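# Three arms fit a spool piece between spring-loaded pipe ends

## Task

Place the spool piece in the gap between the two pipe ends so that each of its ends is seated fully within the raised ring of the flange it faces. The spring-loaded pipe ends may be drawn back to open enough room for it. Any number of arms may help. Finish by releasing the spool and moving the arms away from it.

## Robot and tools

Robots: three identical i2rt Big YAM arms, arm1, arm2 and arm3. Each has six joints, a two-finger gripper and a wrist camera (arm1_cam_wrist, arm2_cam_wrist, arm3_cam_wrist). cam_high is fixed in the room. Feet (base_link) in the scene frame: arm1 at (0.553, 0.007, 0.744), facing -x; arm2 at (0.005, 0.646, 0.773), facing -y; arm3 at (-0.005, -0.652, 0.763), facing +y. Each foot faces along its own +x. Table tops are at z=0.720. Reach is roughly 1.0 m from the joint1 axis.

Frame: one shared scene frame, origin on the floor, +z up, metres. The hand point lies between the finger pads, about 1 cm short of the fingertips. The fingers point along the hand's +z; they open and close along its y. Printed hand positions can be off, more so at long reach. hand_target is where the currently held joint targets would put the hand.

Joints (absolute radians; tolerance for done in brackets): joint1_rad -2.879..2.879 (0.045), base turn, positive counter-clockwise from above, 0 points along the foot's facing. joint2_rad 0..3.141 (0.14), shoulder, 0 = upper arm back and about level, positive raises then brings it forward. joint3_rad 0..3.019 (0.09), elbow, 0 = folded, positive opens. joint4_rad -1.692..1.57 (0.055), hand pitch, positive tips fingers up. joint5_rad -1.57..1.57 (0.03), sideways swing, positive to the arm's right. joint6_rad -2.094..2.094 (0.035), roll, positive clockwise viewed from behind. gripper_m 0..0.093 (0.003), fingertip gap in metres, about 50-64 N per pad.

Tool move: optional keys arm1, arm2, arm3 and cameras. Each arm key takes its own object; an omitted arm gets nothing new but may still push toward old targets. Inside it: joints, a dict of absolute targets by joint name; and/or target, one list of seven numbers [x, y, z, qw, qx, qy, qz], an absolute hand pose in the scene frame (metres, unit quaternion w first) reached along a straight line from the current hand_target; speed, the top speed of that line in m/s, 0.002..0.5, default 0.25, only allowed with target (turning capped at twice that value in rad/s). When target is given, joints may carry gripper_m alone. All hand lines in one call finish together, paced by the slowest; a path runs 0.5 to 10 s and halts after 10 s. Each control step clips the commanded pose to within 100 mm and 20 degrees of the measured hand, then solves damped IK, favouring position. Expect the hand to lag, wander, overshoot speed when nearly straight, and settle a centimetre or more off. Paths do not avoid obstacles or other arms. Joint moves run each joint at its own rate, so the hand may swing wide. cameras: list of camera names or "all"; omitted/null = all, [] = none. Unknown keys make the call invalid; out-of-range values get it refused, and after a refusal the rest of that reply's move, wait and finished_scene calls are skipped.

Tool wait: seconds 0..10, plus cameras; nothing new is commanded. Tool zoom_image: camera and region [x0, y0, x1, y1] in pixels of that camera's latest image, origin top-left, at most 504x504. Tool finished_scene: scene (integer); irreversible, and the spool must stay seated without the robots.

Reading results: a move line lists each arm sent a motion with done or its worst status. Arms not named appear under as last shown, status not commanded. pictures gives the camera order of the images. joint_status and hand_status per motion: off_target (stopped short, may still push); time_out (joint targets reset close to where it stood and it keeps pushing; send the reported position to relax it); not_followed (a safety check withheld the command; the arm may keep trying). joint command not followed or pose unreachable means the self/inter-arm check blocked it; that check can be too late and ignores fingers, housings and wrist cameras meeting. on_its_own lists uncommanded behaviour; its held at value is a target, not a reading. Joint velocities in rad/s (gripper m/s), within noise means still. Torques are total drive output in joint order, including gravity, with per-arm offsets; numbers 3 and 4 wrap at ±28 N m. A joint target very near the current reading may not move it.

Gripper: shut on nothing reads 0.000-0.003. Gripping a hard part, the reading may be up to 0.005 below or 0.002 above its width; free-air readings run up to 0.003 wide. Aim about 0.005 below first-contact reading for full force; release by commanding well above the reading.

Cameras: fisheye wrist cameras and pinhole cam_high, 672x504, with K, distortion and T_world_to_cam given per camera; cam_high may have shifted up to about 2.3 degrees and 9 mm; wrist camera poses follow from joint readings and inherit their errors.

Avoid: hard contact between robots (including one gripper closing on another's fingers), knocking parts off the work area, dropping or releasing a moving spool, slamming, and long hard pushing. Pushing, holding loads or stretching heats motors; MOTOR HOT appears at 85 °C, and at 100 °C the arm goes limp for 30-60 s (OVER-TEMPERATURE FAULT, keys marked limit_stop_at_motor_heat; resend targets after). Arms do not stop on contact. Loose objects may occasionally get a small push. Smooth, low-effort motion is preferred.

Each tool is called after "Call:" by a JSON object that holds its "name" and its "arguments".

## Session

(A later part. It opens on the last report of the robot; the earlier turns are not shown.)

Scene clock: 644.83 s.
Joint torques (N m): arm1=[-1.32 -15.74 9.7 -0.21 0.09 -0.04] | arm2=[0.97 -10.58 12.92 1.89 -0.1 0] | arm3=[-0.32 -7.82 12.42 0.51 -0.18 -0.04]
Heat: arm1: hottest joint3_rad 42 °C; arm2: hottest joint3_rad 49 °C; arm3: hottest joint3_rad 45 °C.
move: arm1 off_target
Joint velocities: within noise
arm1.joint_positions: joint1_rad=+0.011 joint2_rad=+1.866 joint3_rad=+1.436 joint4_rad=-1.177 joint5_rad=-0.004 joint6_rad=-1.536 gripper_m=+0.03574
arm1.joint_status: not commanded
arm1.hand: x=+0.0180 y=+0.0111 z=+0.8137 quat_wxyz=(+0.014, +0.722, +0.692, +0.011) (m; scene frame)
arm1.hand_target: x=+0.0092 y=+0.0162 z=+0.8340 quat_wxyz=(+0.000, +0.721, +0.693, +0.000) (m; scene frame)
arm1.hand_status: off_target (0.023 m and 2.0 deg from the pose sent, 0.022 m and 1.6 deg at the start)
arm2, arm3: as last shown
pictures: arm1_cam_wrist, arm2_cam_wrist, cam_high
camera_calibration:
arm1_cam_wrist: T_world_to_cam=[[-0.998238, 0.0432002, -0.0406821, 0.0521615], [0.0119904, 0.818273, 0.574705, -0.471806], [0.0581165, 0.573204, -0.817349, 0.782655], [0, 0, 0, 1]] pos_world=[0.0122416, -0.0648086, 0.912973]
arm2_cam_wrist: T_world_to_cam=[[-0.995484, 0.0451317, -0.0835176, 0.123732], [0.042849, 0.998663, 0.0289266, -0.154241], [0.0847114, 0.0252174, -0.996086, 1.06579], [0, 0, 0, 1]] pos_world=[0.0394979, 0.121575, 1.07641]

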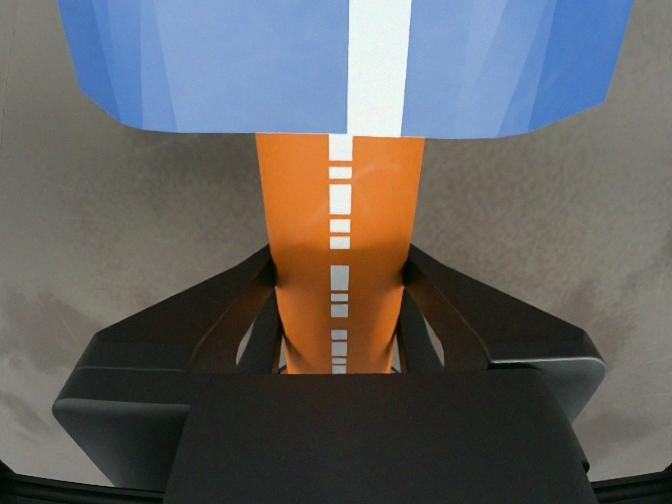

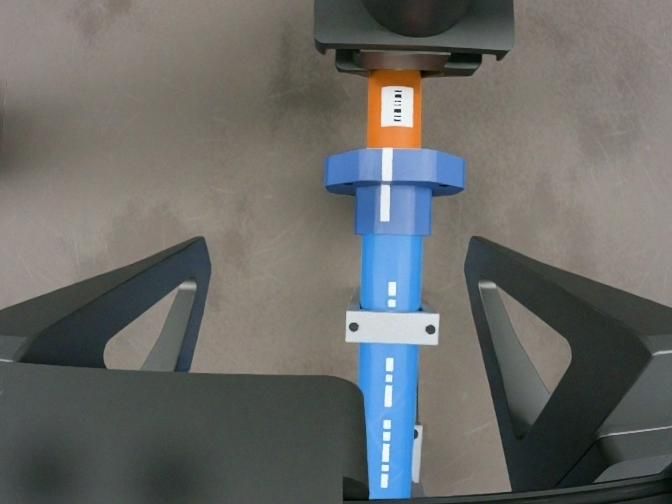

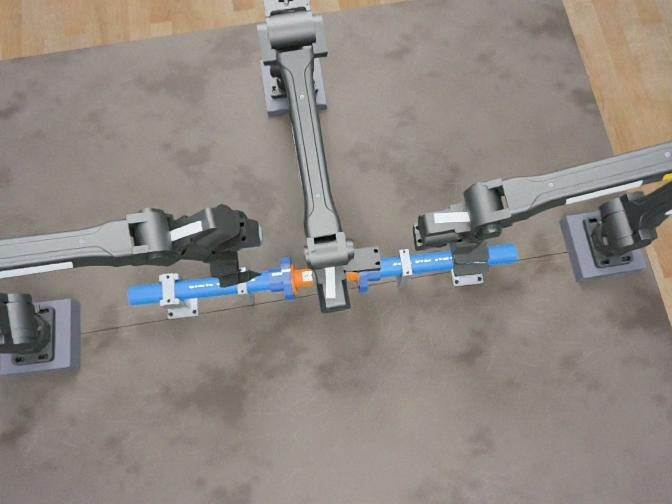

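Call:
{"name": "move", "arguments": {"arm1": {"target": [0.0087, 0.0162, 0.848, 0, 0.7206, 0.6934, 0], "speed": 0.05}, "cameras": ["arm1_cam_wrist", "arm2_cam_wrist", "cam_high"]}}

Call:
{"name": "zoom_image", "arguments": {"camera": "cam_high", "region": [260, 230, 400, 320]}}

Scene clock: 650.13 s.
Joint torques (N m): arm1=[-1.32 -16.73 10.89 -1.29 0.09 -0.02] | arm2=[0.91 -10.58 12.92 1.92 -0.1 0] | arm3=[-0.91 -8.59 12.67 0.66 -0.1 -0.01]
Heat: arm1: hottest joint3_rad 42 °C; arm2: hottest joint3_rad 49 °C; arm3: hottest joint3_rad 45 °C.
move: arm1 off_target
Joint velocities: within noise
arm1.joint_positions: joint1_rad=+0.011 joint2_rad=+1.866 joint3_rad=+1.437 joint4_rad=-1.184 joint5_rad=-0.004 joint6_rad=-1.538 gripper_m=+0.03574
arm1.joint_status: not commanded
arm1.hand: x=+0.0191 y=+0.0111 z=+0.8143 quat_wxyz=(+0.015, +0.721, +0.692, +0.013) (m; scene frame)
arm1.hand_target: x=+0.0097 y=+0.0162 z=+0.8475 quat_wxyz=(+0.000, +0.721, +0.693, +0.000) (m; scene frame)
arm1.hand_status: off_target (0.036 m and 2.3 deg from the pose sent, 0.036 m and 2.0 deg at the start)
arm2, arm3: as last shown
pictures: arm1_cam_wrist, arm2_cam_wrist, cam_high
camera_calibration:
arm1_cam_wrist: T_world_to_cam=[[-0.998069, 0.0416607, -0.0460643, 0.0576865], [0.00761079, 0.818115, 0.575004, -0.472331], [0.061641, 0.573543, -0.816853, 0.782549], [0, 0, 0, 1]] pos_world=[0.0129328, -0.0648081, 0.913477]
arm2_cam_wrist: T_world_to_cam=[[-0.995484, 0.0451317, -0.0835176, 0.123732], [0.042849, 0.998663, 0.0289266, -0.154241], [0.0847114, 0.0252174, -0.996086, 1.06579], [0, 0, 0, 1]] pos_world=[0.0394979, 0.121575, 1.07641]

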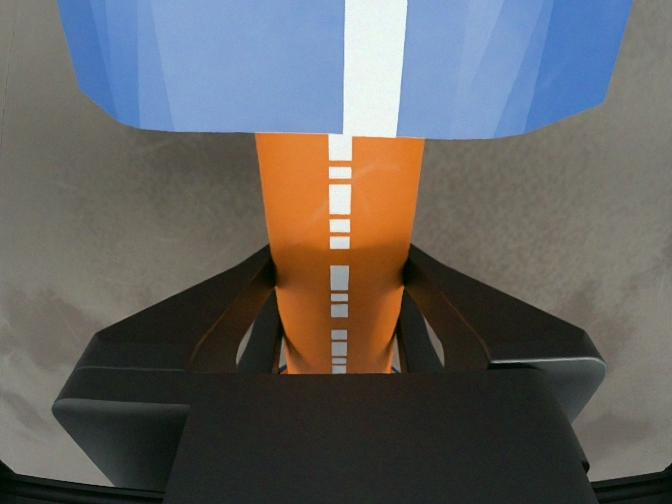

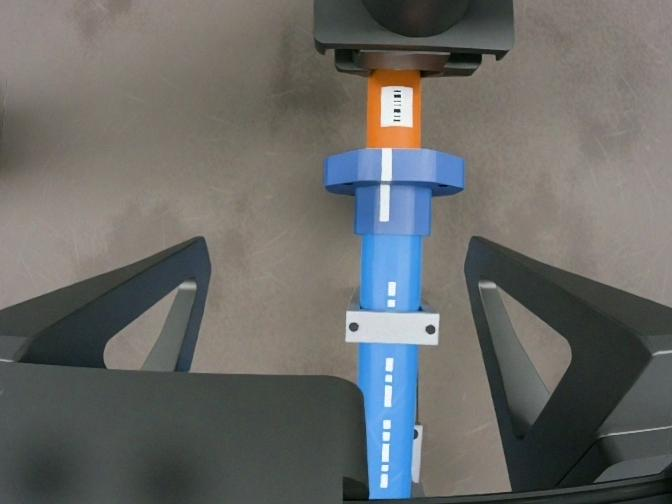

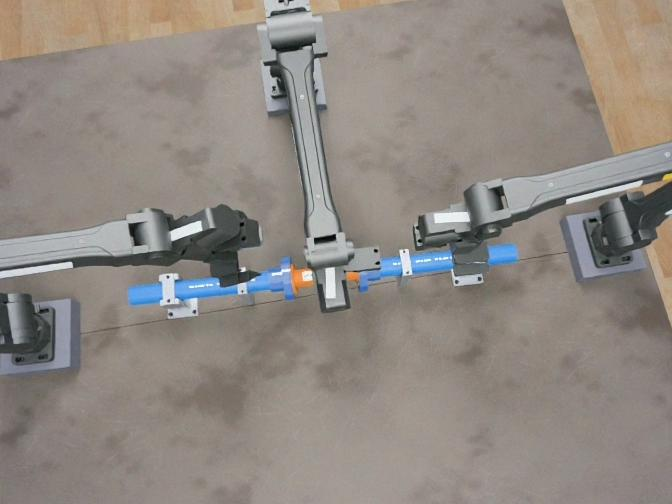

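Scaled by 3.600 from the camera's 672x504 image, which has a finer 960x720 frame.

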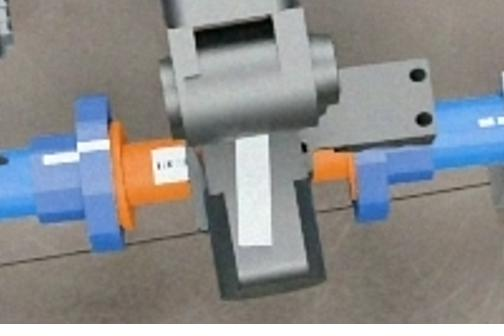

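Call:
{"name": "move", "arguments": {"arm1": {"target": [0.0087, 0.0162, 0.826, 0, 0.7206, 0.6934, 0], "speed": 0.05}, "arm2": {"target": [-0.10, 0.095, 0.925, 0.153, 0.6903, 0.6903, -0.153], "speed": 0.2}, "cameras": ["arm2_cam_wrist", "cam_high"]}}

Scene clock: 675.50 s.
Joint torques (N m): arm1=[-1.26 -15.21 8.81 0.72 0.09 -0.02] | arm2=[0.91 -11.05 13 0.81 -0.21 -0.03] | arm3=[-0.79 -8.06 12.51 0.58 -0.16 0]
Heat: arm1: hottest joint3_rad 42 °C; arm2: hottest joint3_rad 50 °C; arm3: hottest joint3_rad 46 °C.
move: arm1 off_target; arm2 off_target
Joint velocities: within noise
arm1.joint_positions: joint1_rad=+0.011 joint2_rad=+1.866 joint3_rad=+1.437 joint4_rad=-1.180 joint5_rad=-0.004 joint6_rad=-1.538 gripper_m=+0.03574
arm1.joint_status: not commanded
arm1.hand: x=+0.0182 y=+0.0111 z=+0.8142 quat_wxyz=(+0.014, +0.721, +0.692, +0.011) (m; scene frame)
arm1.hand_target: x=+0.0090 y=+0.0162 z=+0.8261 quat_wxyz=(+0.000, +0.721, +0.693, +0.000) (m; scene frame)
arm1.hand_status: off_target (0.016 m and 2.1 deg from the pose sent, 0.016 m and 2.3 deg at the start)
arm2.joint_positions: joint1_rad=-0.161 joint2_rad=+1.591 joint3_rad=+1.197 joint4_rad=-0.781 joint5_rad=-0.086 joint6_rad=-0.185 gripper_m=+0.08992
arm2.joint_status: not commanded
arm2.hand: x=-0.0949 y=+0.1117 z=+0.9139 quat_wxyz=(-0.147, -0.695, -0.689, +0.145) (m; scene frame)
arm2.hand_target: x=-0.0999 y=+0.0958 z=+0.9251 quat_wxyz=(-0.153, -0.690, -0.690, +0.153) (m; scene frame)
arm2.hand_status: off_target (0.021 m and 1.3 deg from the pose sent, 0.155 m and 10.9 deg at the start)
arm3: as last shown
pictures: arm2_cam_wrist, cam_high
camera_calibration:
arm2_cam_wrist: T_world_to_cam=[[-0.999882, 0.0138142, -0.00676224, -0.0878727], [0.012044, 0.976682, 0.214353, -0.298577], [0.00956568, 0.214247, -0.976733, 0.990574], [0, 0, 0, 1]] pos_world=[-0.0937417, 0.0806014, 1.03093]

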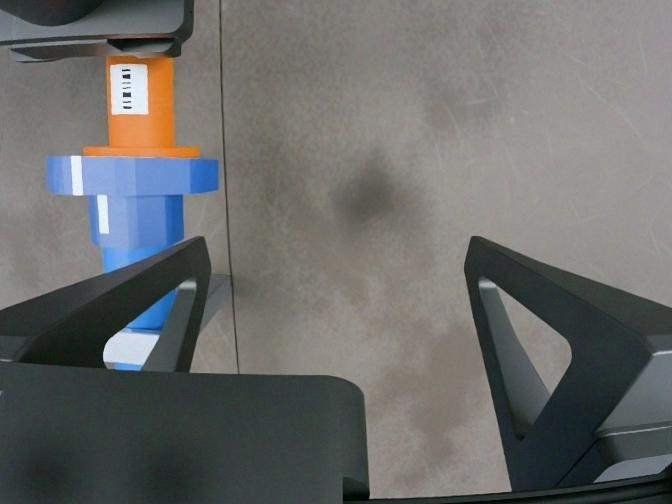

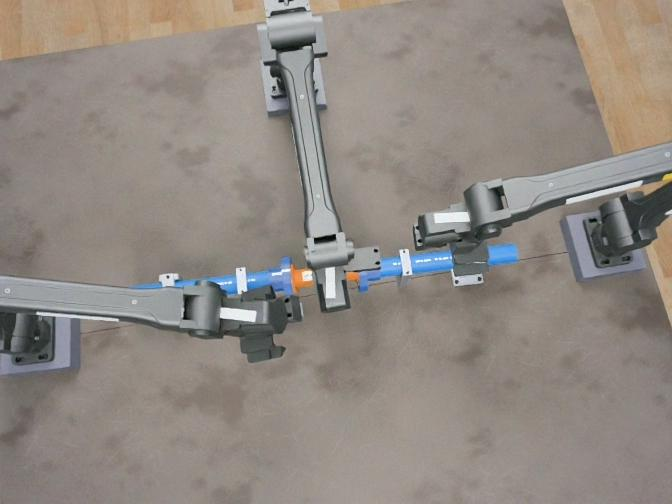

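Call:
{"name": "zoom_image", "arguments": {"camera": "arm2_cam_wrist", "region": [30, 30, 240, 210]}}

Call:
{"name": "move", "arguments": {"arm3": {"target": [-0.10, -0.095, 0.925, 0.153, -0.6903, 0.6903, 0.153], "speed": 0.2}, "cameras": ["arm3_cam_wrist", "cam_high"]}}

Scaled by 2.400 from the camera's 672x504 image, which has a finer 960x720 frame.

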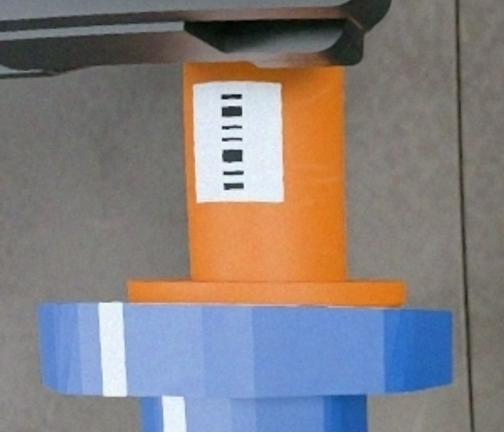

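Scene clock: 680.67 s.
Joint torques (N m): arm1=[-1.26 -15.09 8.8 0.73 0.08 -0.02] | arm2=[0.85 -10.99 12.98 0.84 -0.21 -0.01] | arm3=[0.62 -9.29 13.55 1.62 0.02 0.05]
Heat: arm1: hottest joint3_rad 41 °C; arm2: hottest joint3_rad 49 °C; arm3: hottest joint3_rad 46 °C.
move: arm3 off_target
Joint velocities: within noise
arm1: as last shown
arm2.joint_positions: joint1_rad=-0.161 joint2_rad=+1.591 joint3_rad=+1.197 joint4_rad=-0.781 joint5_rad=-0.086 joint6_rad=-0.186 gripper_m=+0.08992
arm2.joint_status: not commanded
arm2.hand: x=-0.0948 y=+0.1117 z=+0.9139 quat_wxyz=(-0.147, -0.695, -0.689, +0.145) (m; scene frame)
arm2.hand_target: x=-0.0998 y=+0.0957 z=+0.9251 quat_wxyz=(-0.153, -0.690, -0.690, +0.153) (m; scene frame)
arm2.hand_status: not commanded
arm3.joint_positions: joint1_rad=+0.188 joint2_rad=+1.593 joint3_rad=+1.226 joint4_rad=-0.827 joint5_rad=+0.069 joint6_rad=+0.166 gripper_m=+0.08996
arm3.joint_status: not commanded
arm3.hand: x=-0.0906 y=-0.1155 z=+0.9118 quat_wxyz=(-0.142, +0.694, -0.693, -0.136) (m; scene frame)
arm3.hand_target: x=-0.0998 y=-0.0962 z=+0.9253 quat_wxyz=(-0.153, +0.690, -0.690, -0.153) (m; scene frame)
arm3.hand_status: off_target (0.026 m and 2.4 deg from the pose sent, 0.207 m and 27.4 deg at the start)
pictures: arm3_cam_wrist, cam_high
camera_calibration:
arm3_cam_wrist: T_world_to_cam=[[0.999956, -0.00157949, 0.00925651, 0.0819499], [-0.00359579, -0.975024, 0.222069, -0.309773], [0.00867456, -0.222093, -0.974987, 0.988089], [0, 0, 0, 1]] pos_world=[-0.0916314, -0.0824595, 1.03141]

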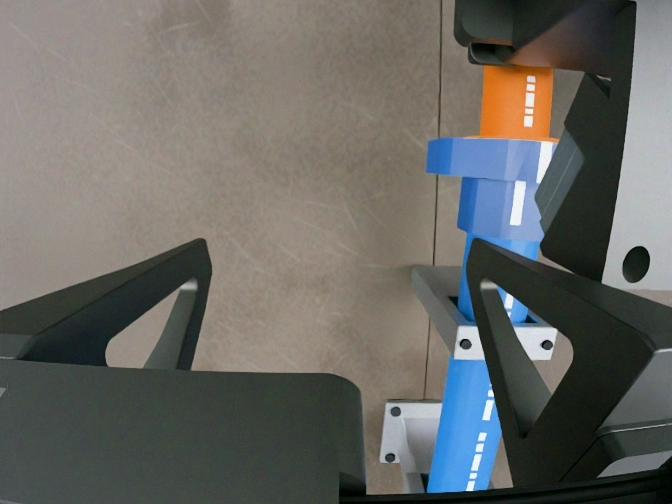

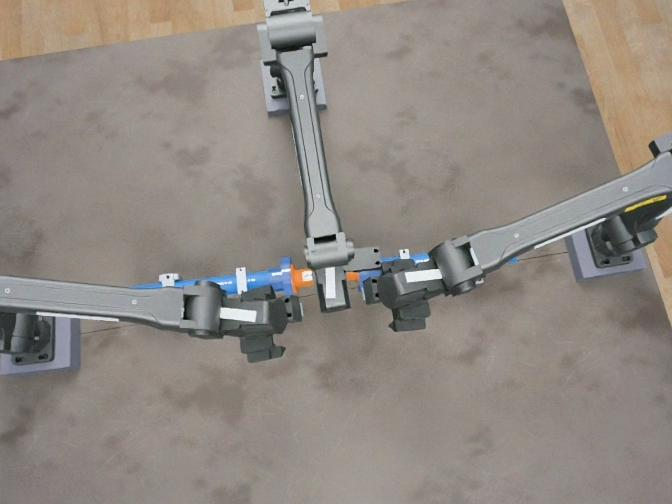

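Call:
{"name": "zoom_image", "arguments": {"camera": "arm3_cam_wrist", "region": [400, 50, 600, 210]}}

Scaled by 2.520 from the camera's 672x504 image, which has a finer 960x720 frame.

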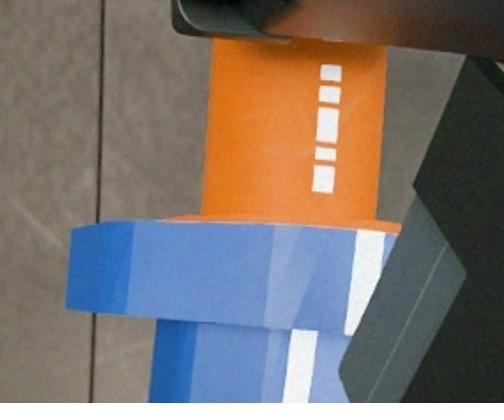

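Call:
{"name": "move", "arguments": {"arm1": {"joints": {"gripper_m": 0.09}}}}

Call:
{"name": "zoom_image", "arguments": {"camera": "arm2_cam_wrist", "region": [30, 30, 240, 210]}}

Call:
{"name": "zoom_image", "arguments": {"camera": "arm3_cam_wrist", "region": [400, 50, 600, 210]}}

Scene clock: 704.10 s.
Joint torques (N m): arm1=[-1.32 -15.15 8.81 0.7 0 -0.02] | arm2=[0.91 -11.05 13.01 0.83 -0.21 -0.01] | arm3=[0.09 -9.82 13.57 1.73 0.04 0.06]
Heat: arm1: hottest joint3_rad 41 °C; arm2: hottest joint3_rad 47 °C; arm3: hottest joint3_rad 44 °C.
move: arm1 done
Joint velocities: within noise
arm1.joint_positions: joint1_rad=+0.011 joint2_rad=+1.866 joint3_rad=+1.437 joint4_rad=-1.180 joint5_rad=-0.001 joint6_rad=-1.538 gripper_m=+0.08986
arm1.joint_status: all done
arm1.hand: x=+0.0182 y=+0.0115 z=+0.8144 quat_wxyz=(+0.013, +0.721, +0.692, +0.012) (m; scene frame)
arm1.hand_target: x=+0.0090 y=+0.0162 z=+0.8261 quat_wxyz=(+0.000, +0.721, +0.693, +0.000) (m; scene frame)
arm1.hand_status: not commanded
arm2, arm3: as last shown
arm2.hand: x=-0.0948 y=+0.1117 z=+0.9139 quat_wxyz=(-0.147, -0.694, -0.689, +0.145) (m; scene frame)
arm3.hand_target: x=-0.0998 y=-0.0963 z=+0.9253 quat_wxyz=(-0.153, +0.690, -0.690, -0.153) (m; scene frame)
pictures: arm1_cam_wrist, arm2_cam_wrist, arm3_cam_wrist, cam_high
camera_calibration:
arm1_cam_wrist: T_world_to_cam=[[-0.998244, 0.0416946, -0.042088, 0.0535578], [0.00979414, 0.816788, 0.576855, -0.47429], [0.0584287, 0.57543, -0.815761, 0.781629], [0, 0, 0, 1]] pos_world=[0.0124394, -0.0646119, 0.913474]
arm2_cam_wrist: T_world_to_cam=[[-0.999893, 0.0129888, -0.00673785, -0.0878321], [0.0112441, 0.976718, 0.214234, -0.298533], [0.00936362, 0.214135, -0.976759, 0.990591], [0, 0, 0, 1]] pos_world=[-0.0937415, 0.0806028, 1.03093]
arm3_cam_wrist: T_world_to_cam=[[0.999954, -0.00216521, 0.0093905, 0.0817631], [-0.00419575, -0.975045, 0.221967, -0.309725], [0.00867555, -0.221996, -0.975009, 0.98812], [0, 0, 0, 1]] pos_world=[-0.0916313, -0.0824597, 1.03141]

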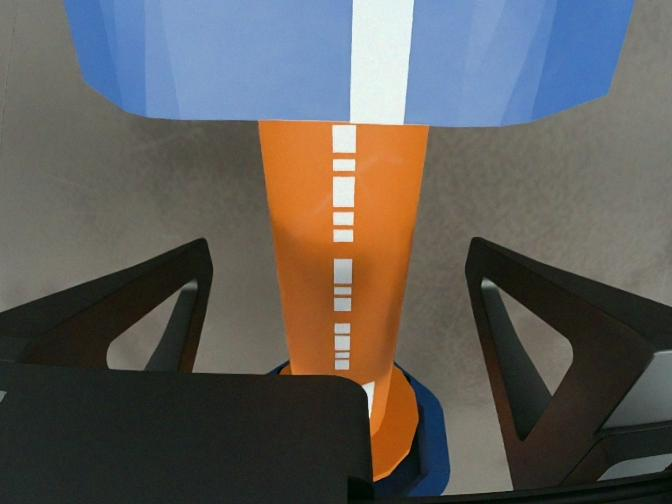

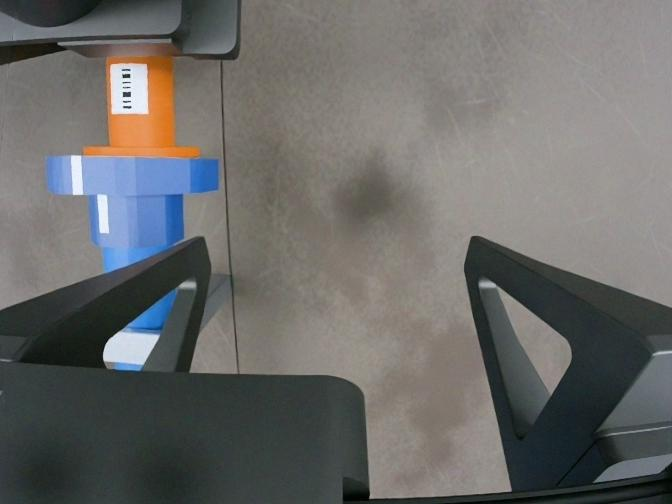

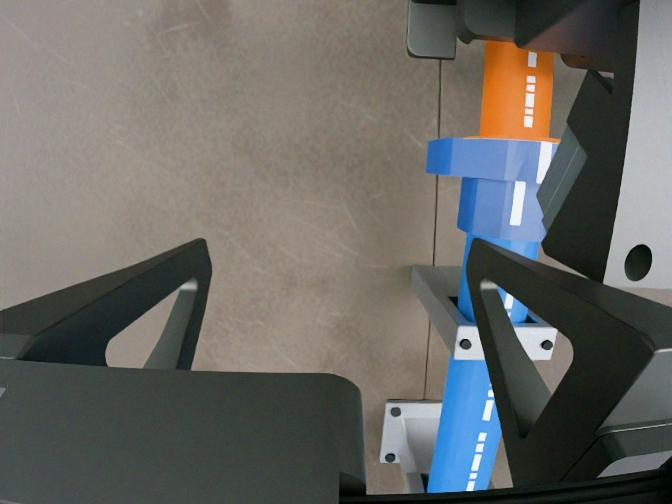

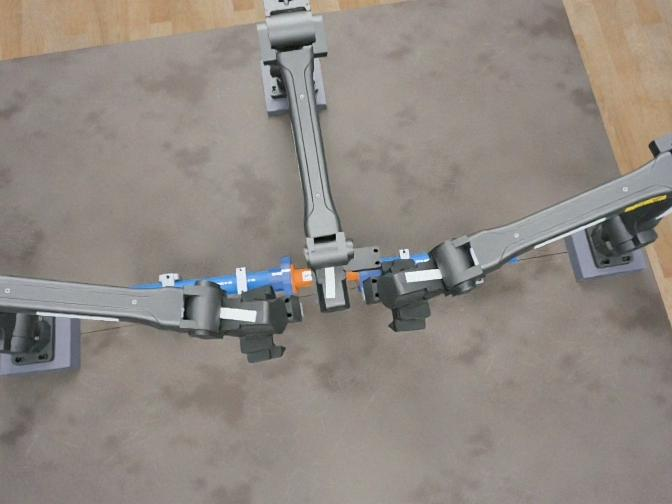

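Scaled by 2.400 from the camera's 672x504 image, which has a finer 960x720 frame.

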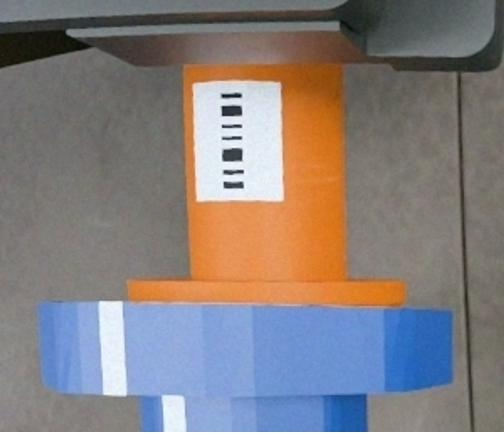

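Scaled by 2.520 from the camera's 672x504 image, which has a finer 960x720 frame.

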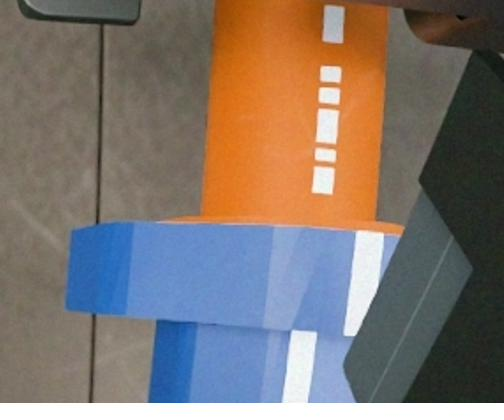

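Call:
{"name": "move", "arguments": {"arm1": {"target": [0.0090, 0.0162, 1.0, 0, 0.7206, 0.6934, 0], "speed": 0.15}}}

Call:
{"name": "zoom_image", "arguments": {"camera": "arm1_cam_wrist", "region": [180, 0, 500, 504]}}

Call:
{"name": "zoom_image", "arguments": {"camera": "cam_high", "region": [260, 230, 400, 320]}}

Scene clock: 710.80 s.
Joint torques (N m): arm1=[-1.32 -14.62 12.27 -0.08 -0.01 -0.02] | arm2=[0.91 -11.05 13 0.83 -0.21 -0.01] | arm3=[0.56 -10.64 13.74 1.74 0.09 0.04]
Heat: arm1: hottest joint3_rad 41 °C; arm2: hottest joint3_rad 47 °C; arm3: hottest joint3_rad 43 °C.
move: arm1 off_target
Joint velocities: within noise
arm1.joint_positions: joint1_rad=+0.011 joint2_rad=+1.775 joint3_rad=+1.745 joint4_rad=-1.592 joint5_rad=-0.001 joint6_rad=-1.538 gripper_m=+0.08994
arm1.joint_status: not commanded
arm1.hand: x=+0.0194 y=+0.0117 z=+0.9762 quat_wxyz=(+0.018, +0.721, +0.692, +0.017) (m; scene frame)
arm1.hand_target: x=+0.0102 y=+0.0162 z=+0.9999 quat_wxyz=(+0.000, +0.721, +0.693, +0.000) (m; scene frame)
arm1.hand_status: off_target (0.026 m and 2.8 deg from the pose sent, 0.186 m and 2.1 deg at the start)
arm2, arm3: as last shown
pictures: arm1_cam_wrist, arm2_cam_wrist, arm3_cam_wrist, cam_high
camera_calibration:
arm1_cam_wrist: T_world_to_cam=[[-0.997569, 0.0416408, -0.0558842, 0.0750583], [0.00175483, 0.816626, 0.577164, -0.567896], [0.06967, 0.575663, -0.814714, 0.912245], [0, 0, 0, 1]] pos_world=[0.0123162, -0.0645123, 1.07518]
arm2_cam_wrist: T_world_to_cam=[[-0.999893, 0.0129888, -0.00673785, -0.0878321], [0.0112441, 0.976718, 0.214234, -0.298533], [0.00936362, 0.214135, -0.976759, 0.990591], [0, 0, 0, 1]] pos_world=[-0.0937415, 0.0806028, 1.03093]
arm3_cam_wrist: T_world_to_cam=[[0.999954, -0.00216521, 0.0093905, 0.0817631], [-0.00419575, -0.975045, 0.221967, -0.309725], [0.00867555, -0.221996, -0.975009, 0.98812], [0, 0, 0, 1]] pos_world=[-0.0916313, -0.0824597, 1.03141]

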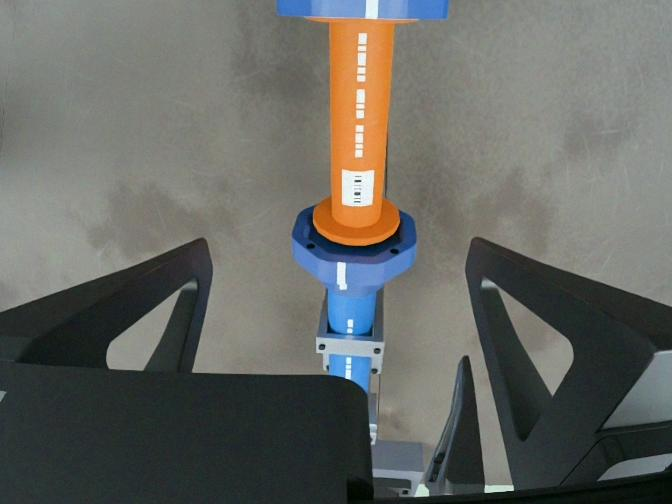

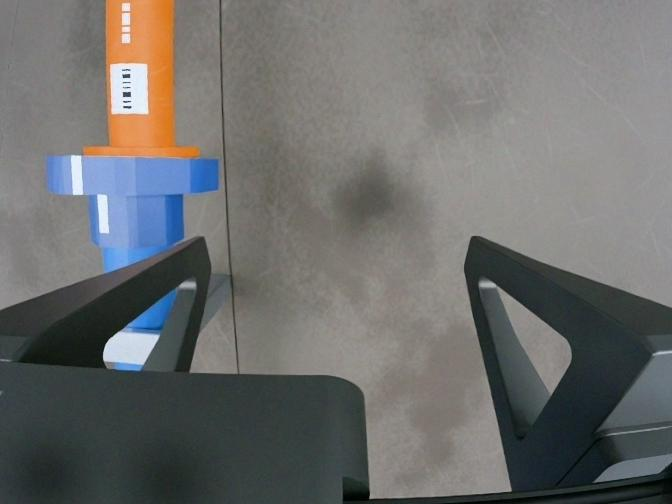

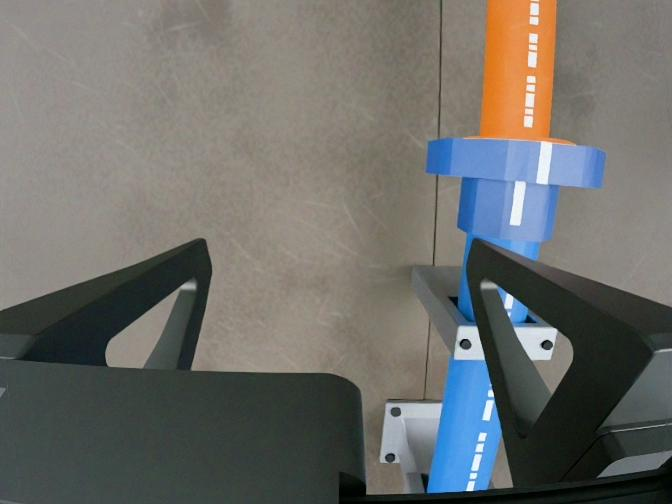

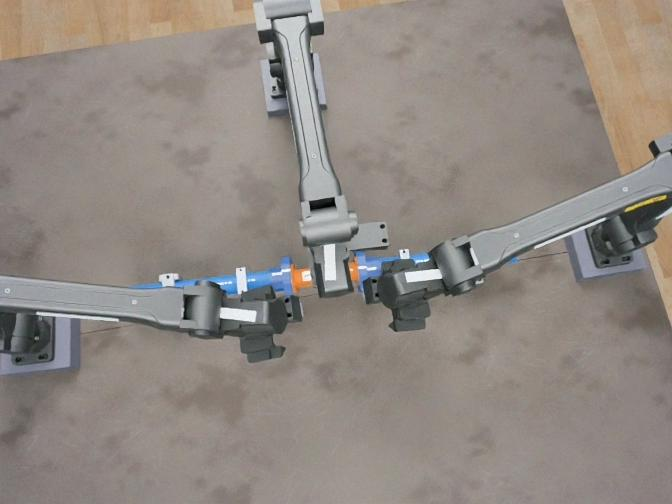

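Scaled by 1.000.

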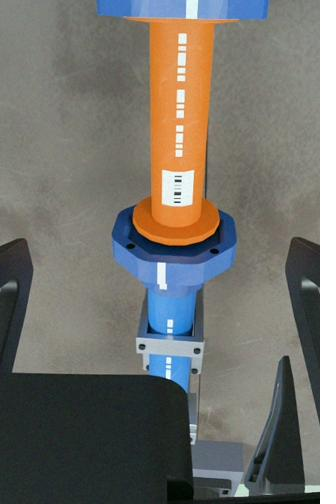

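Scaled by 3.600 from the camera's 672x504 image, which has a finer 960x720 frame.

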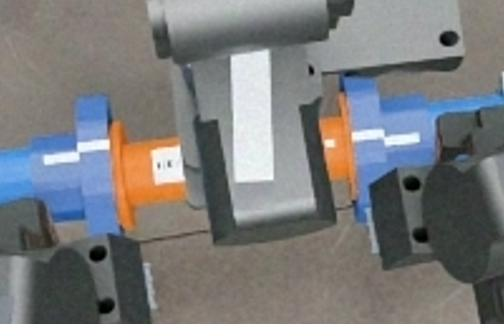

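Call:
{"name": "zoom_image", "arguments": {"camera": "arm1_cam_wrist", "region": [280, 180, 430, 300]}}

Call:
{"name": "zoom_image", "arguments": {"camera": "arm1_cam_wrist", "region": [260, 0, 470, 100]}}

Call:
{"name": "zoom_image", "arguments": {"camera": "arm3_cam_wrist", "region": [410, 90, 620, 250]}}

Scaled by 3.360 from the camera's 672x504 image, which has a finer 960x720 frame.

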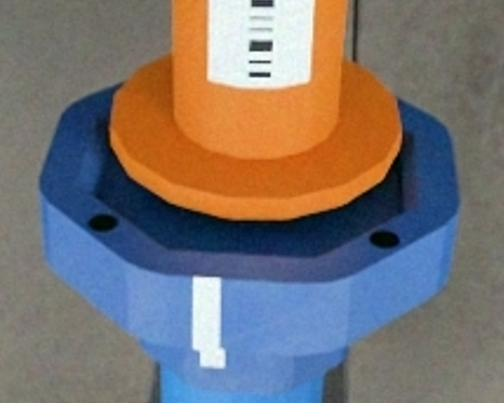

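Scaled by 2.400 from the camera's 672x504 image, which has a finer 960x720 frame.

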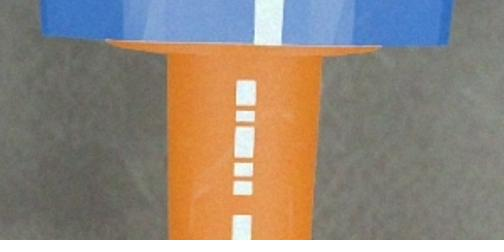

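Scaled by 2.400 from the camera's 672x504 image, which has a finer 960x720 frame.

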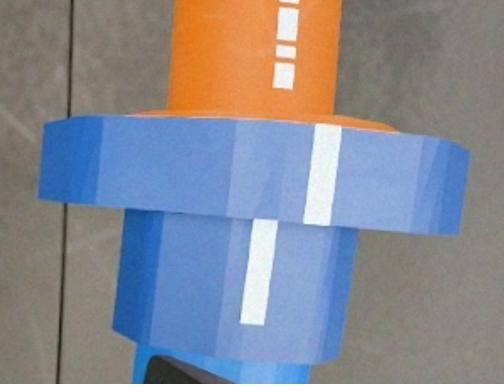

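Call:
{"name": "move", "arguments": {"arm2": {"target": [-0.12, 0.11, 0.965, 0.3536, 0.6124, 0.6124, -0.3536], "speed": 0.2}, "arm3": {"target": [-0.12, -0.11, 0.965, 0.3536, -0.6124, 0.6124, 0.3536], "speed": 0.2}, "cameras": ["arm2_cam_wrist", "arm3_cam_wrist"]}}

Scene clock: 794.30 s.
Joint torques (N m): arm1=[-1.26 -14.62 12.27 -0.06 -0.01 -0.02] | arm2=[0.32 -10.81 7.99 2.33 -0.26 0.16] | arm3=[0.32 -9.11 8.9 2.5 0.02 -0.11]
Heat: arm1: hottest joint3_rad 51 °C; arm2: hottest joint3_rad 47 °C; arm3: hottest joint3_rad 44 °C.
move: arm2 done; arm3 done
Joint velocities: within noise
arm1: as last shown
arm1.hand_target: x=+0.0101 y=+0.0162 z=+0.9999 quat_wxyz=(+0.000, +0.721, +0.693, +0.000) (m; scene frame)
arm2.joint_positions: joint1_rad=-0.249 joint2_rad=+1.408 joint3_rad=+0.845 joint4_rad=-0.013 joint5_rad=-0.263 joint6_rad=-0.170 gripper_m=+0.08992
arm2.joint_status: not commanded
arm2.hand: x=-0.1146 y=+0.1072 z=+0.9595 quat_wxyz=(-0.349, -0.611, -0.621, +0.346) (m; scene frame)
arm2.hand_target: x=-0.1199 y=+0.1100 z=+0.9648 quat_wxyz=(-0.353, -0.612, -0.613, +0.353) (m; scene frame)
arm2.hand_status: done (0.008 m and 1.4 deg from the pose sent, 0.057 m and 36.2 deg at the start)
arm3.joint_positions: joint1_rad=+0.275 joint2_rad=+1.398 joint3_rad=+0.865 joint4_rad=-0.038 joint5_rad=+0.234 joint6_rad=+0.161 gripper_m=+0.08996
arm3.joint_status: not commanded
arm3.hand: x=-0.1130 y=-0.1077 z=+0.9608 quat_wxyz=(-0.350, +0.609, -0.621, -0.347) (m; scene frame)
arm3.hand_target: x=-0.1200 y=-0.1100 z=+0.9650 quat_wxyz=(-0.354, +0.612, -0.612, -0.354) (m; scene frame)
arm3.hand_status: done (0.009 m and 1.4 deg from the pose sent, 0.061 m and 37.3 deg at the start)
pictures: arm2_cam_wrist, arm3_cam_wrist
camera_calibration:
arm2_cam_wrist: T_world_to_cam=[[-0.999954, -0.00953445, -0.000911764, -0.110431], [-0.0084446, 0.922546, -0.385795, 0.275587], [0.00451949, -0.38577, -0.922584, 1.048], [0, 0, 0, 1]] pos_world=[-0.112835, 0.148991, 1.07308]
arm3_cam_wrist: T_world_to_cam=[[0.999815, -0.0184247, -0.00554269, 0.116268], [-0.0191031, -0.916248, -0.400156, 0.289174], [0.00229428, 0.400188, -0.91643, 1.04788], [0, 0, 0, 1]] pos_world=[-0.113126, -0.152251, 1.07667]

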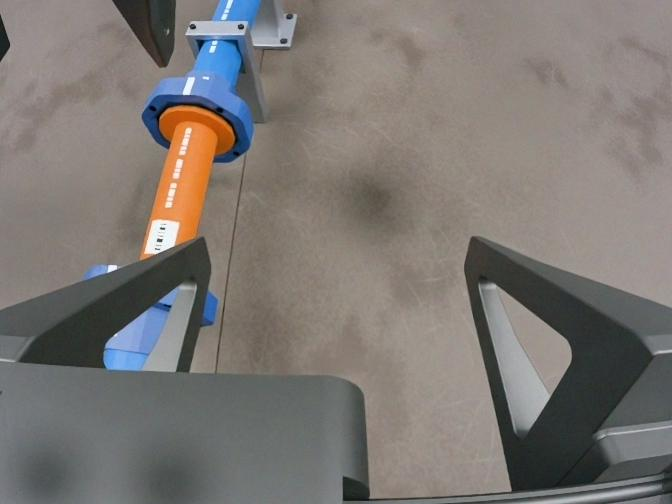

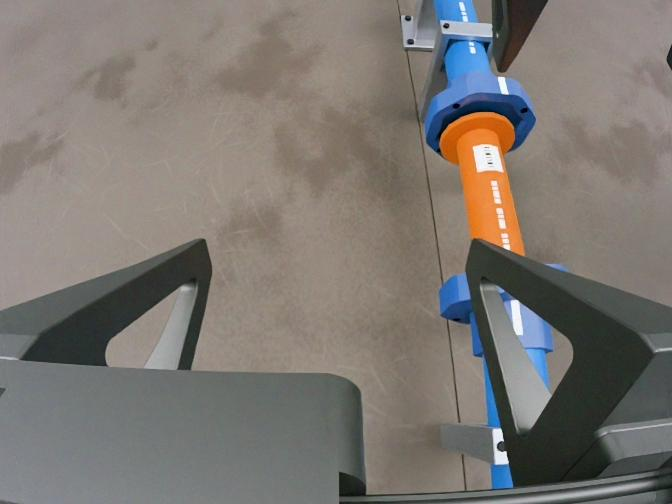

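Call:
{"name": "zoom_image", "arguments": {"camera": "arm2_cam_wrist", "region": [120, 50, 280, 180]}}

Call:
{"name": "zoom_image", "arguments": {"camera": "arm3_cam_wrist", "region": [400, 50, 560, 180]}}

Scaled by 3.150 from the camera's 672x504 image, which has a finer 960x720 frame.

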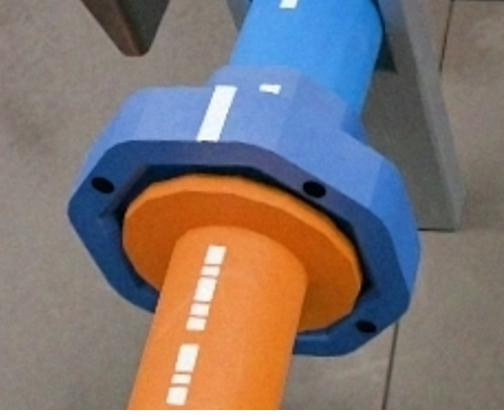

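Scaled by 3.150 from the camera's 672x504 image, which has a finer 960x720 frame.

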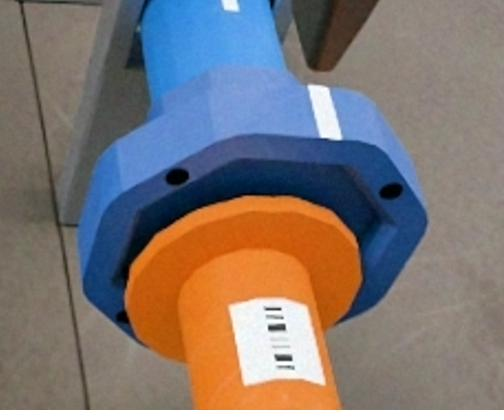

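Call:
{"name": "move", "arguments": {"arm1": {"target": [0.0095, 0.0252, 0.93, 0, 0.7206, 0.6934, 0], "speed": 0.1}, "arm2": {"target": [0.0405, 0.2435, 0.93, 0, 0.7281, 0.6855, 0], "speed": 0.2}, "arm3": {"target": [-0.0085, -0.2455, 0.93, 0, 0.6855, -0.7281, 0], "speed": 0.2}, "cameras": ["arm1_cam_wrist", "cam_high"]}}

Call:
{"name": "zoom_image", "arguments": {"camera": "cam_high", "region": [260, 230, 400, 320]}}

Scene clock: 837.90 s.
Joint torques (N m): arm1=[-1.32 -13.68 8.54 0.91 -0.02 -0.06] | arm2=[1.96 -8.23 12.29 0.16 -0.1 0.16] | arm3=[-1.85 -6.48 12.82 0.54 -0.14 -0.11]
Heat: arm1: hottest joint3_rad 52 °C; arm2: hottest joint3_rad 45 °C; arm3: hottest joint3_rad 42 °C.
move: arm1 done; arm2 off_target; arm3 off_target
Joint velocities: within noise
arm1.joint_positions: joint1_rad=-0.005 joint2_rad=+1.775 joint3_rad=+1.627 joint4_rad=-1.435 joint5_rad=-0.001 joint6_rad=-1.551 gripper_m=+0.08994
arm1.joint_status: not commanded
arm1.hand: x=+0.0137 y=+0.0206 z=+0.9312 quat_wxyz=(+0.004, +0.722, +0.691, +0.003) (m; scene frame)
arm1.hand_target: x=+0.0097 y=+0.0252 z=+0.9299 quat_wxyz=(+0.000, +0.721, +0.693, +0.000) (m; scene frame)
arm1.hand_status: done (0.006 m and 0.7 deg from the pose sent, 0.049 m and 2.8 deg at the start)
arm2.joint_positions: joint1_rad=+0.126 joint2_rad=+1.432 joint3_rad=+1.092 joint4_rad=-1.263 joint5_rad=+0.000 joint6_rad=+0.137 gripper_m=+0.08992
arm2.joint_status: not commanded
arm2.hand: x=+0.0345 y=+0.2595 z=+0.9194 quat_wxyz=(+0.009, -0.728, -0.685, -0.006) (m; scene frame)
arm2.hand_target: x=+0.0405 y=+0.2441 z=+0.9299 quat_wxyz=(+0.000, -0.728, -0.685, +0.000) (m; scene frame)
arm2.hand_status: off_target (0.020 m and 1.2 deg from the pose sent, 0.209 m and 59.0 deg at the start)
arm3.joint_positions: joint1_rad=+0.027 joint2_rad=+1.436 joint3_rad=+1.120 joint4_rad=-1.292 joint5_rad=-0.005 joint6_rad=+0.075 gripper_m=+0.08996
arm3.joint_status: not commanded
arm3.hand: x=-0.0128 y=-0.2618 z=+0.9189 quat_wxyz=(+0.007, +0.686, -0.727, +0.009) (m; scene frame)
arm3.hand_target: x=-0.0084 y=-0.2462 z=+0.9300 quat_wxyz=(+0.000, +0.685, -0.728, +0.000) (m; scene frame)
arm3.hand_status: off_target (0.020 m and 1.4 deg from the pose sent, 0.176 m and 59.1 deg at the start)
pictures: arm1_cam_wrist, cam_high
camera_calibration:
arm1_cam_wrist: T_world_to_cam=[[-0.998868, 0.0447228, -0.0162277, 0.0294777], [0.0271871, 0.816481, 0.576731, -0.54911], [0.0390426, 0.575637, -0.816773, 0.87318], [0, 0, 0, 1]] pos_world=[0.0102818, -0.0556146, 1.03036]

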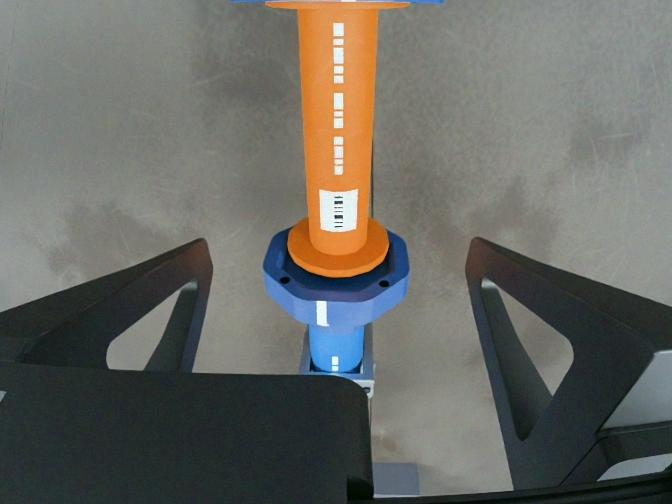

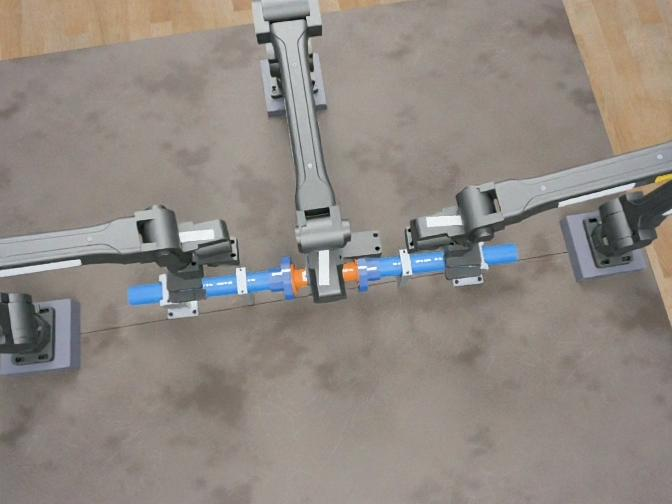

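Scaled by 3.600 from the camera's 672x504 image, which has a finer 960x720 frame.

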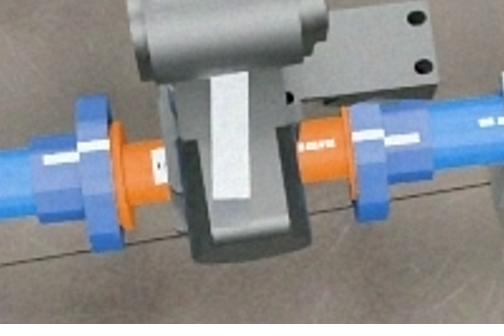

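Call:
{"name": "move", "arguments": {"arm1": {"target": [0.0105, 0.0252, 0.816, 0, 0.7206, 0.6934, 0], "speed": 0.1}, "arm2": {"target": [0.0405, 0.2435, 0.797, 0, 0.7281, 0.6855, 0], "speed": 0.12}, "arm3": {"target": [-0.0085, -0.2455, 0.797, 0, 0.6855, -0.7281, 0], "speed": 0.12}, "cameras": ["arm1_cam_wrist", "arm2_cam_wrist", "arm3_cam_wrist", "cam_high"]}}

Scene clock: 848.00 s.
Joint torques (N m): arm1=[-1.32 -14.04 7.98 0.91 -0.02 -0.05] | arm2=[1.9 -9.52 6.57 0.87 -0.08 0.16] | arm3=[-1.49 -8.18 7.54 0.94 -0.16 -0.1]
Heat: arm1: hottest joint3_rad 51 °C; arm2: hottest joint3_rad 47 °C; arm3: hottest joint3_rad 43 °C.
move: arm1 done; arm2 done; arm3 done
Joint velocities: within noise
arm1.joint_positions: joint1_rad=-0.005 joint2_rad=+1.858 joint3_rad=+1.430 joint4_rad=-1.159 joint5_rad=-0.001 joint6_rad=-1.551 gripper_m=+0.08994
arm1.joint_status: not commanded
arm1.hand: x=+0.0153 y=+0.0204 z=+0.8159 quat_wxyz=(+0.005, +0.722, +0.692, +0.004) (m; scene frame)
arm1.hand_target: x=+0.0106 y=+0.0252 z=+0.8160 quat_wxyz=(+0.000, +0.721, +0.693, +0.000) (m; scene frame)
arm1.hand_status: done (0.007 m and 0.8 deg from the pose sent, 0.115 m and 0.6 deg at the start)
arm2.joint_positions: joint1_rad=+0.127 joint2_rad=+1.605 joint3_rad=+0.948 joint4_rad=-0.913 joint5_rad=+0.000 joint6_rad=+0.138 gripper_m=+0.08992
arm2.joint_status: not commanded
arm2.hand: x=+0.0359 y=+0.2417 z=+0.8050 quat_wxyz=(-0.004, -0.728, -0.685, +0.005) (m; scene frame)
arm2.hand_target: x=+0.0404 y=+0.2437 z=+0.7972 quat_wxyz=(+0.000, -0.728, -0.686, +0.000) (m; scene frame)
arm2.hand_status: done (0.009 m and 0.7 deg from the pose sent, 0.124 m and 1.2 deg at the start)
arm3.joint_positions: joint1_rad=+0.027 joint2_rad=+1.600 joint3_rad=+0.965 joint4_rad=-0.942 joint5_rad=-0.005 joint6_rad=+0.075 gripper_m=+0.08996
arm3.joint_status: not commanded
arm3.hand: x=-0.0123 y=-0.2453 z=+0.8035 quat_wxyz=(-0.004, +0.686, -0.727, -0.002) (m; scene frame)
arm3.hand_target: x=-0.0086 y=-0.2457 z=+0.7971 quat_wxyz=(+0.000, +0.685, -0.728, +0.000) (m; scene frame)
arm3.hand_status: done (0.008 m and 0.5 deg from the pose sent, 0.123 m and 1.4 deg at the start)
pictures: arm1_cam_wrist, arm2_cam_wrist, arm3_cam_wrist, cam_high
camera_calibration:
arm1_cam_wrist: T_world_to_cam=[[-0.998822, 0.0443618, -0.0196768, 0.0320376], [0.0249011, 0.816502, 0.576805, -0.482551], [0.0416543, 0.575636, -0.816645, 0.778785], [0, 0, 0, 1]] pos_world=[0.0115762, -0.0557143, 0.914959]
arm2_cam_wrist: T_world_to_cam=[[-0.997705, 0.0676754, 0.00200881, 0.02018], [0.0562678, 0.812296, 0.580525, -0.660375], [0.0376555, 0.579306, -0.81424, 0.635003], [0, 0, 0, 1]] pos_world=[0.0333802, 0.167194, 0.900368]
arm3_cam_wrist: T_world_to_cam=[[0.99829, -0.0584183, 0.00225641, -0.00385747], [-0.0491436, -0.817641, 0.573627, -0.656473], [-0.0316654, -0.572757, -0.819113, 0.641186], [0, 0, 0, 1]] pos_world=[-0.00810716, -0.169741, 0.901784]

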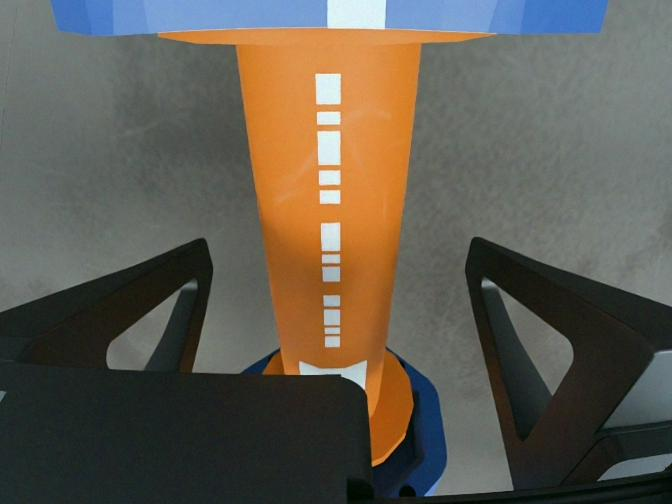

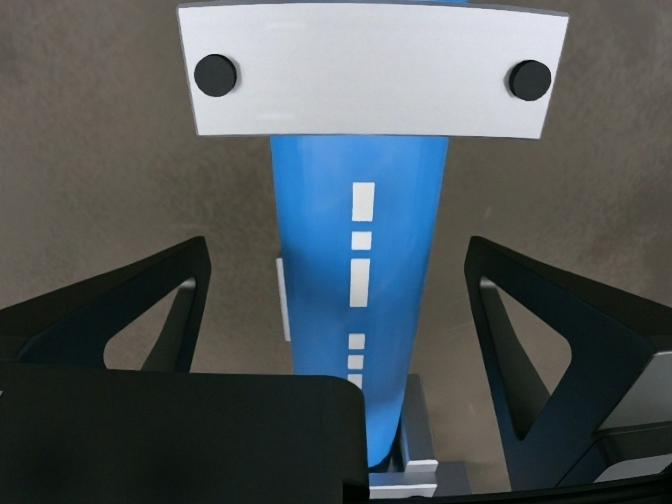

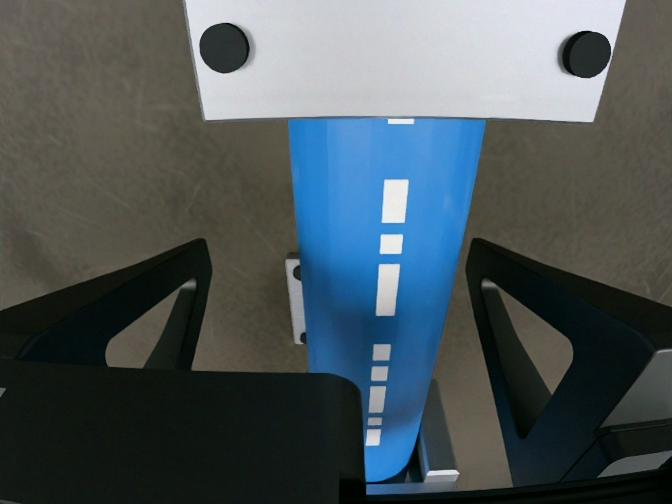

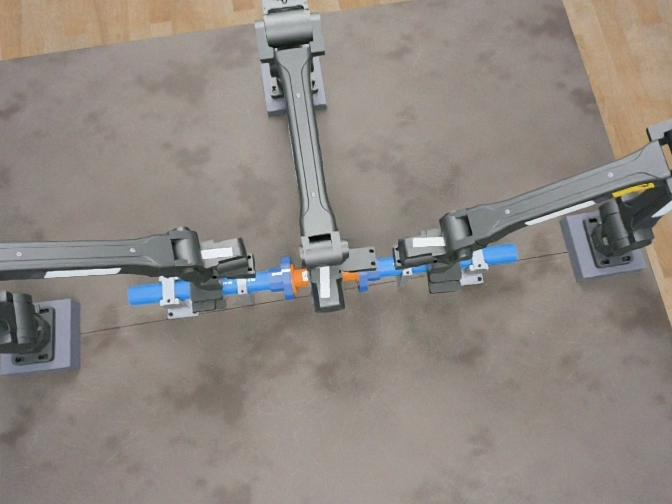

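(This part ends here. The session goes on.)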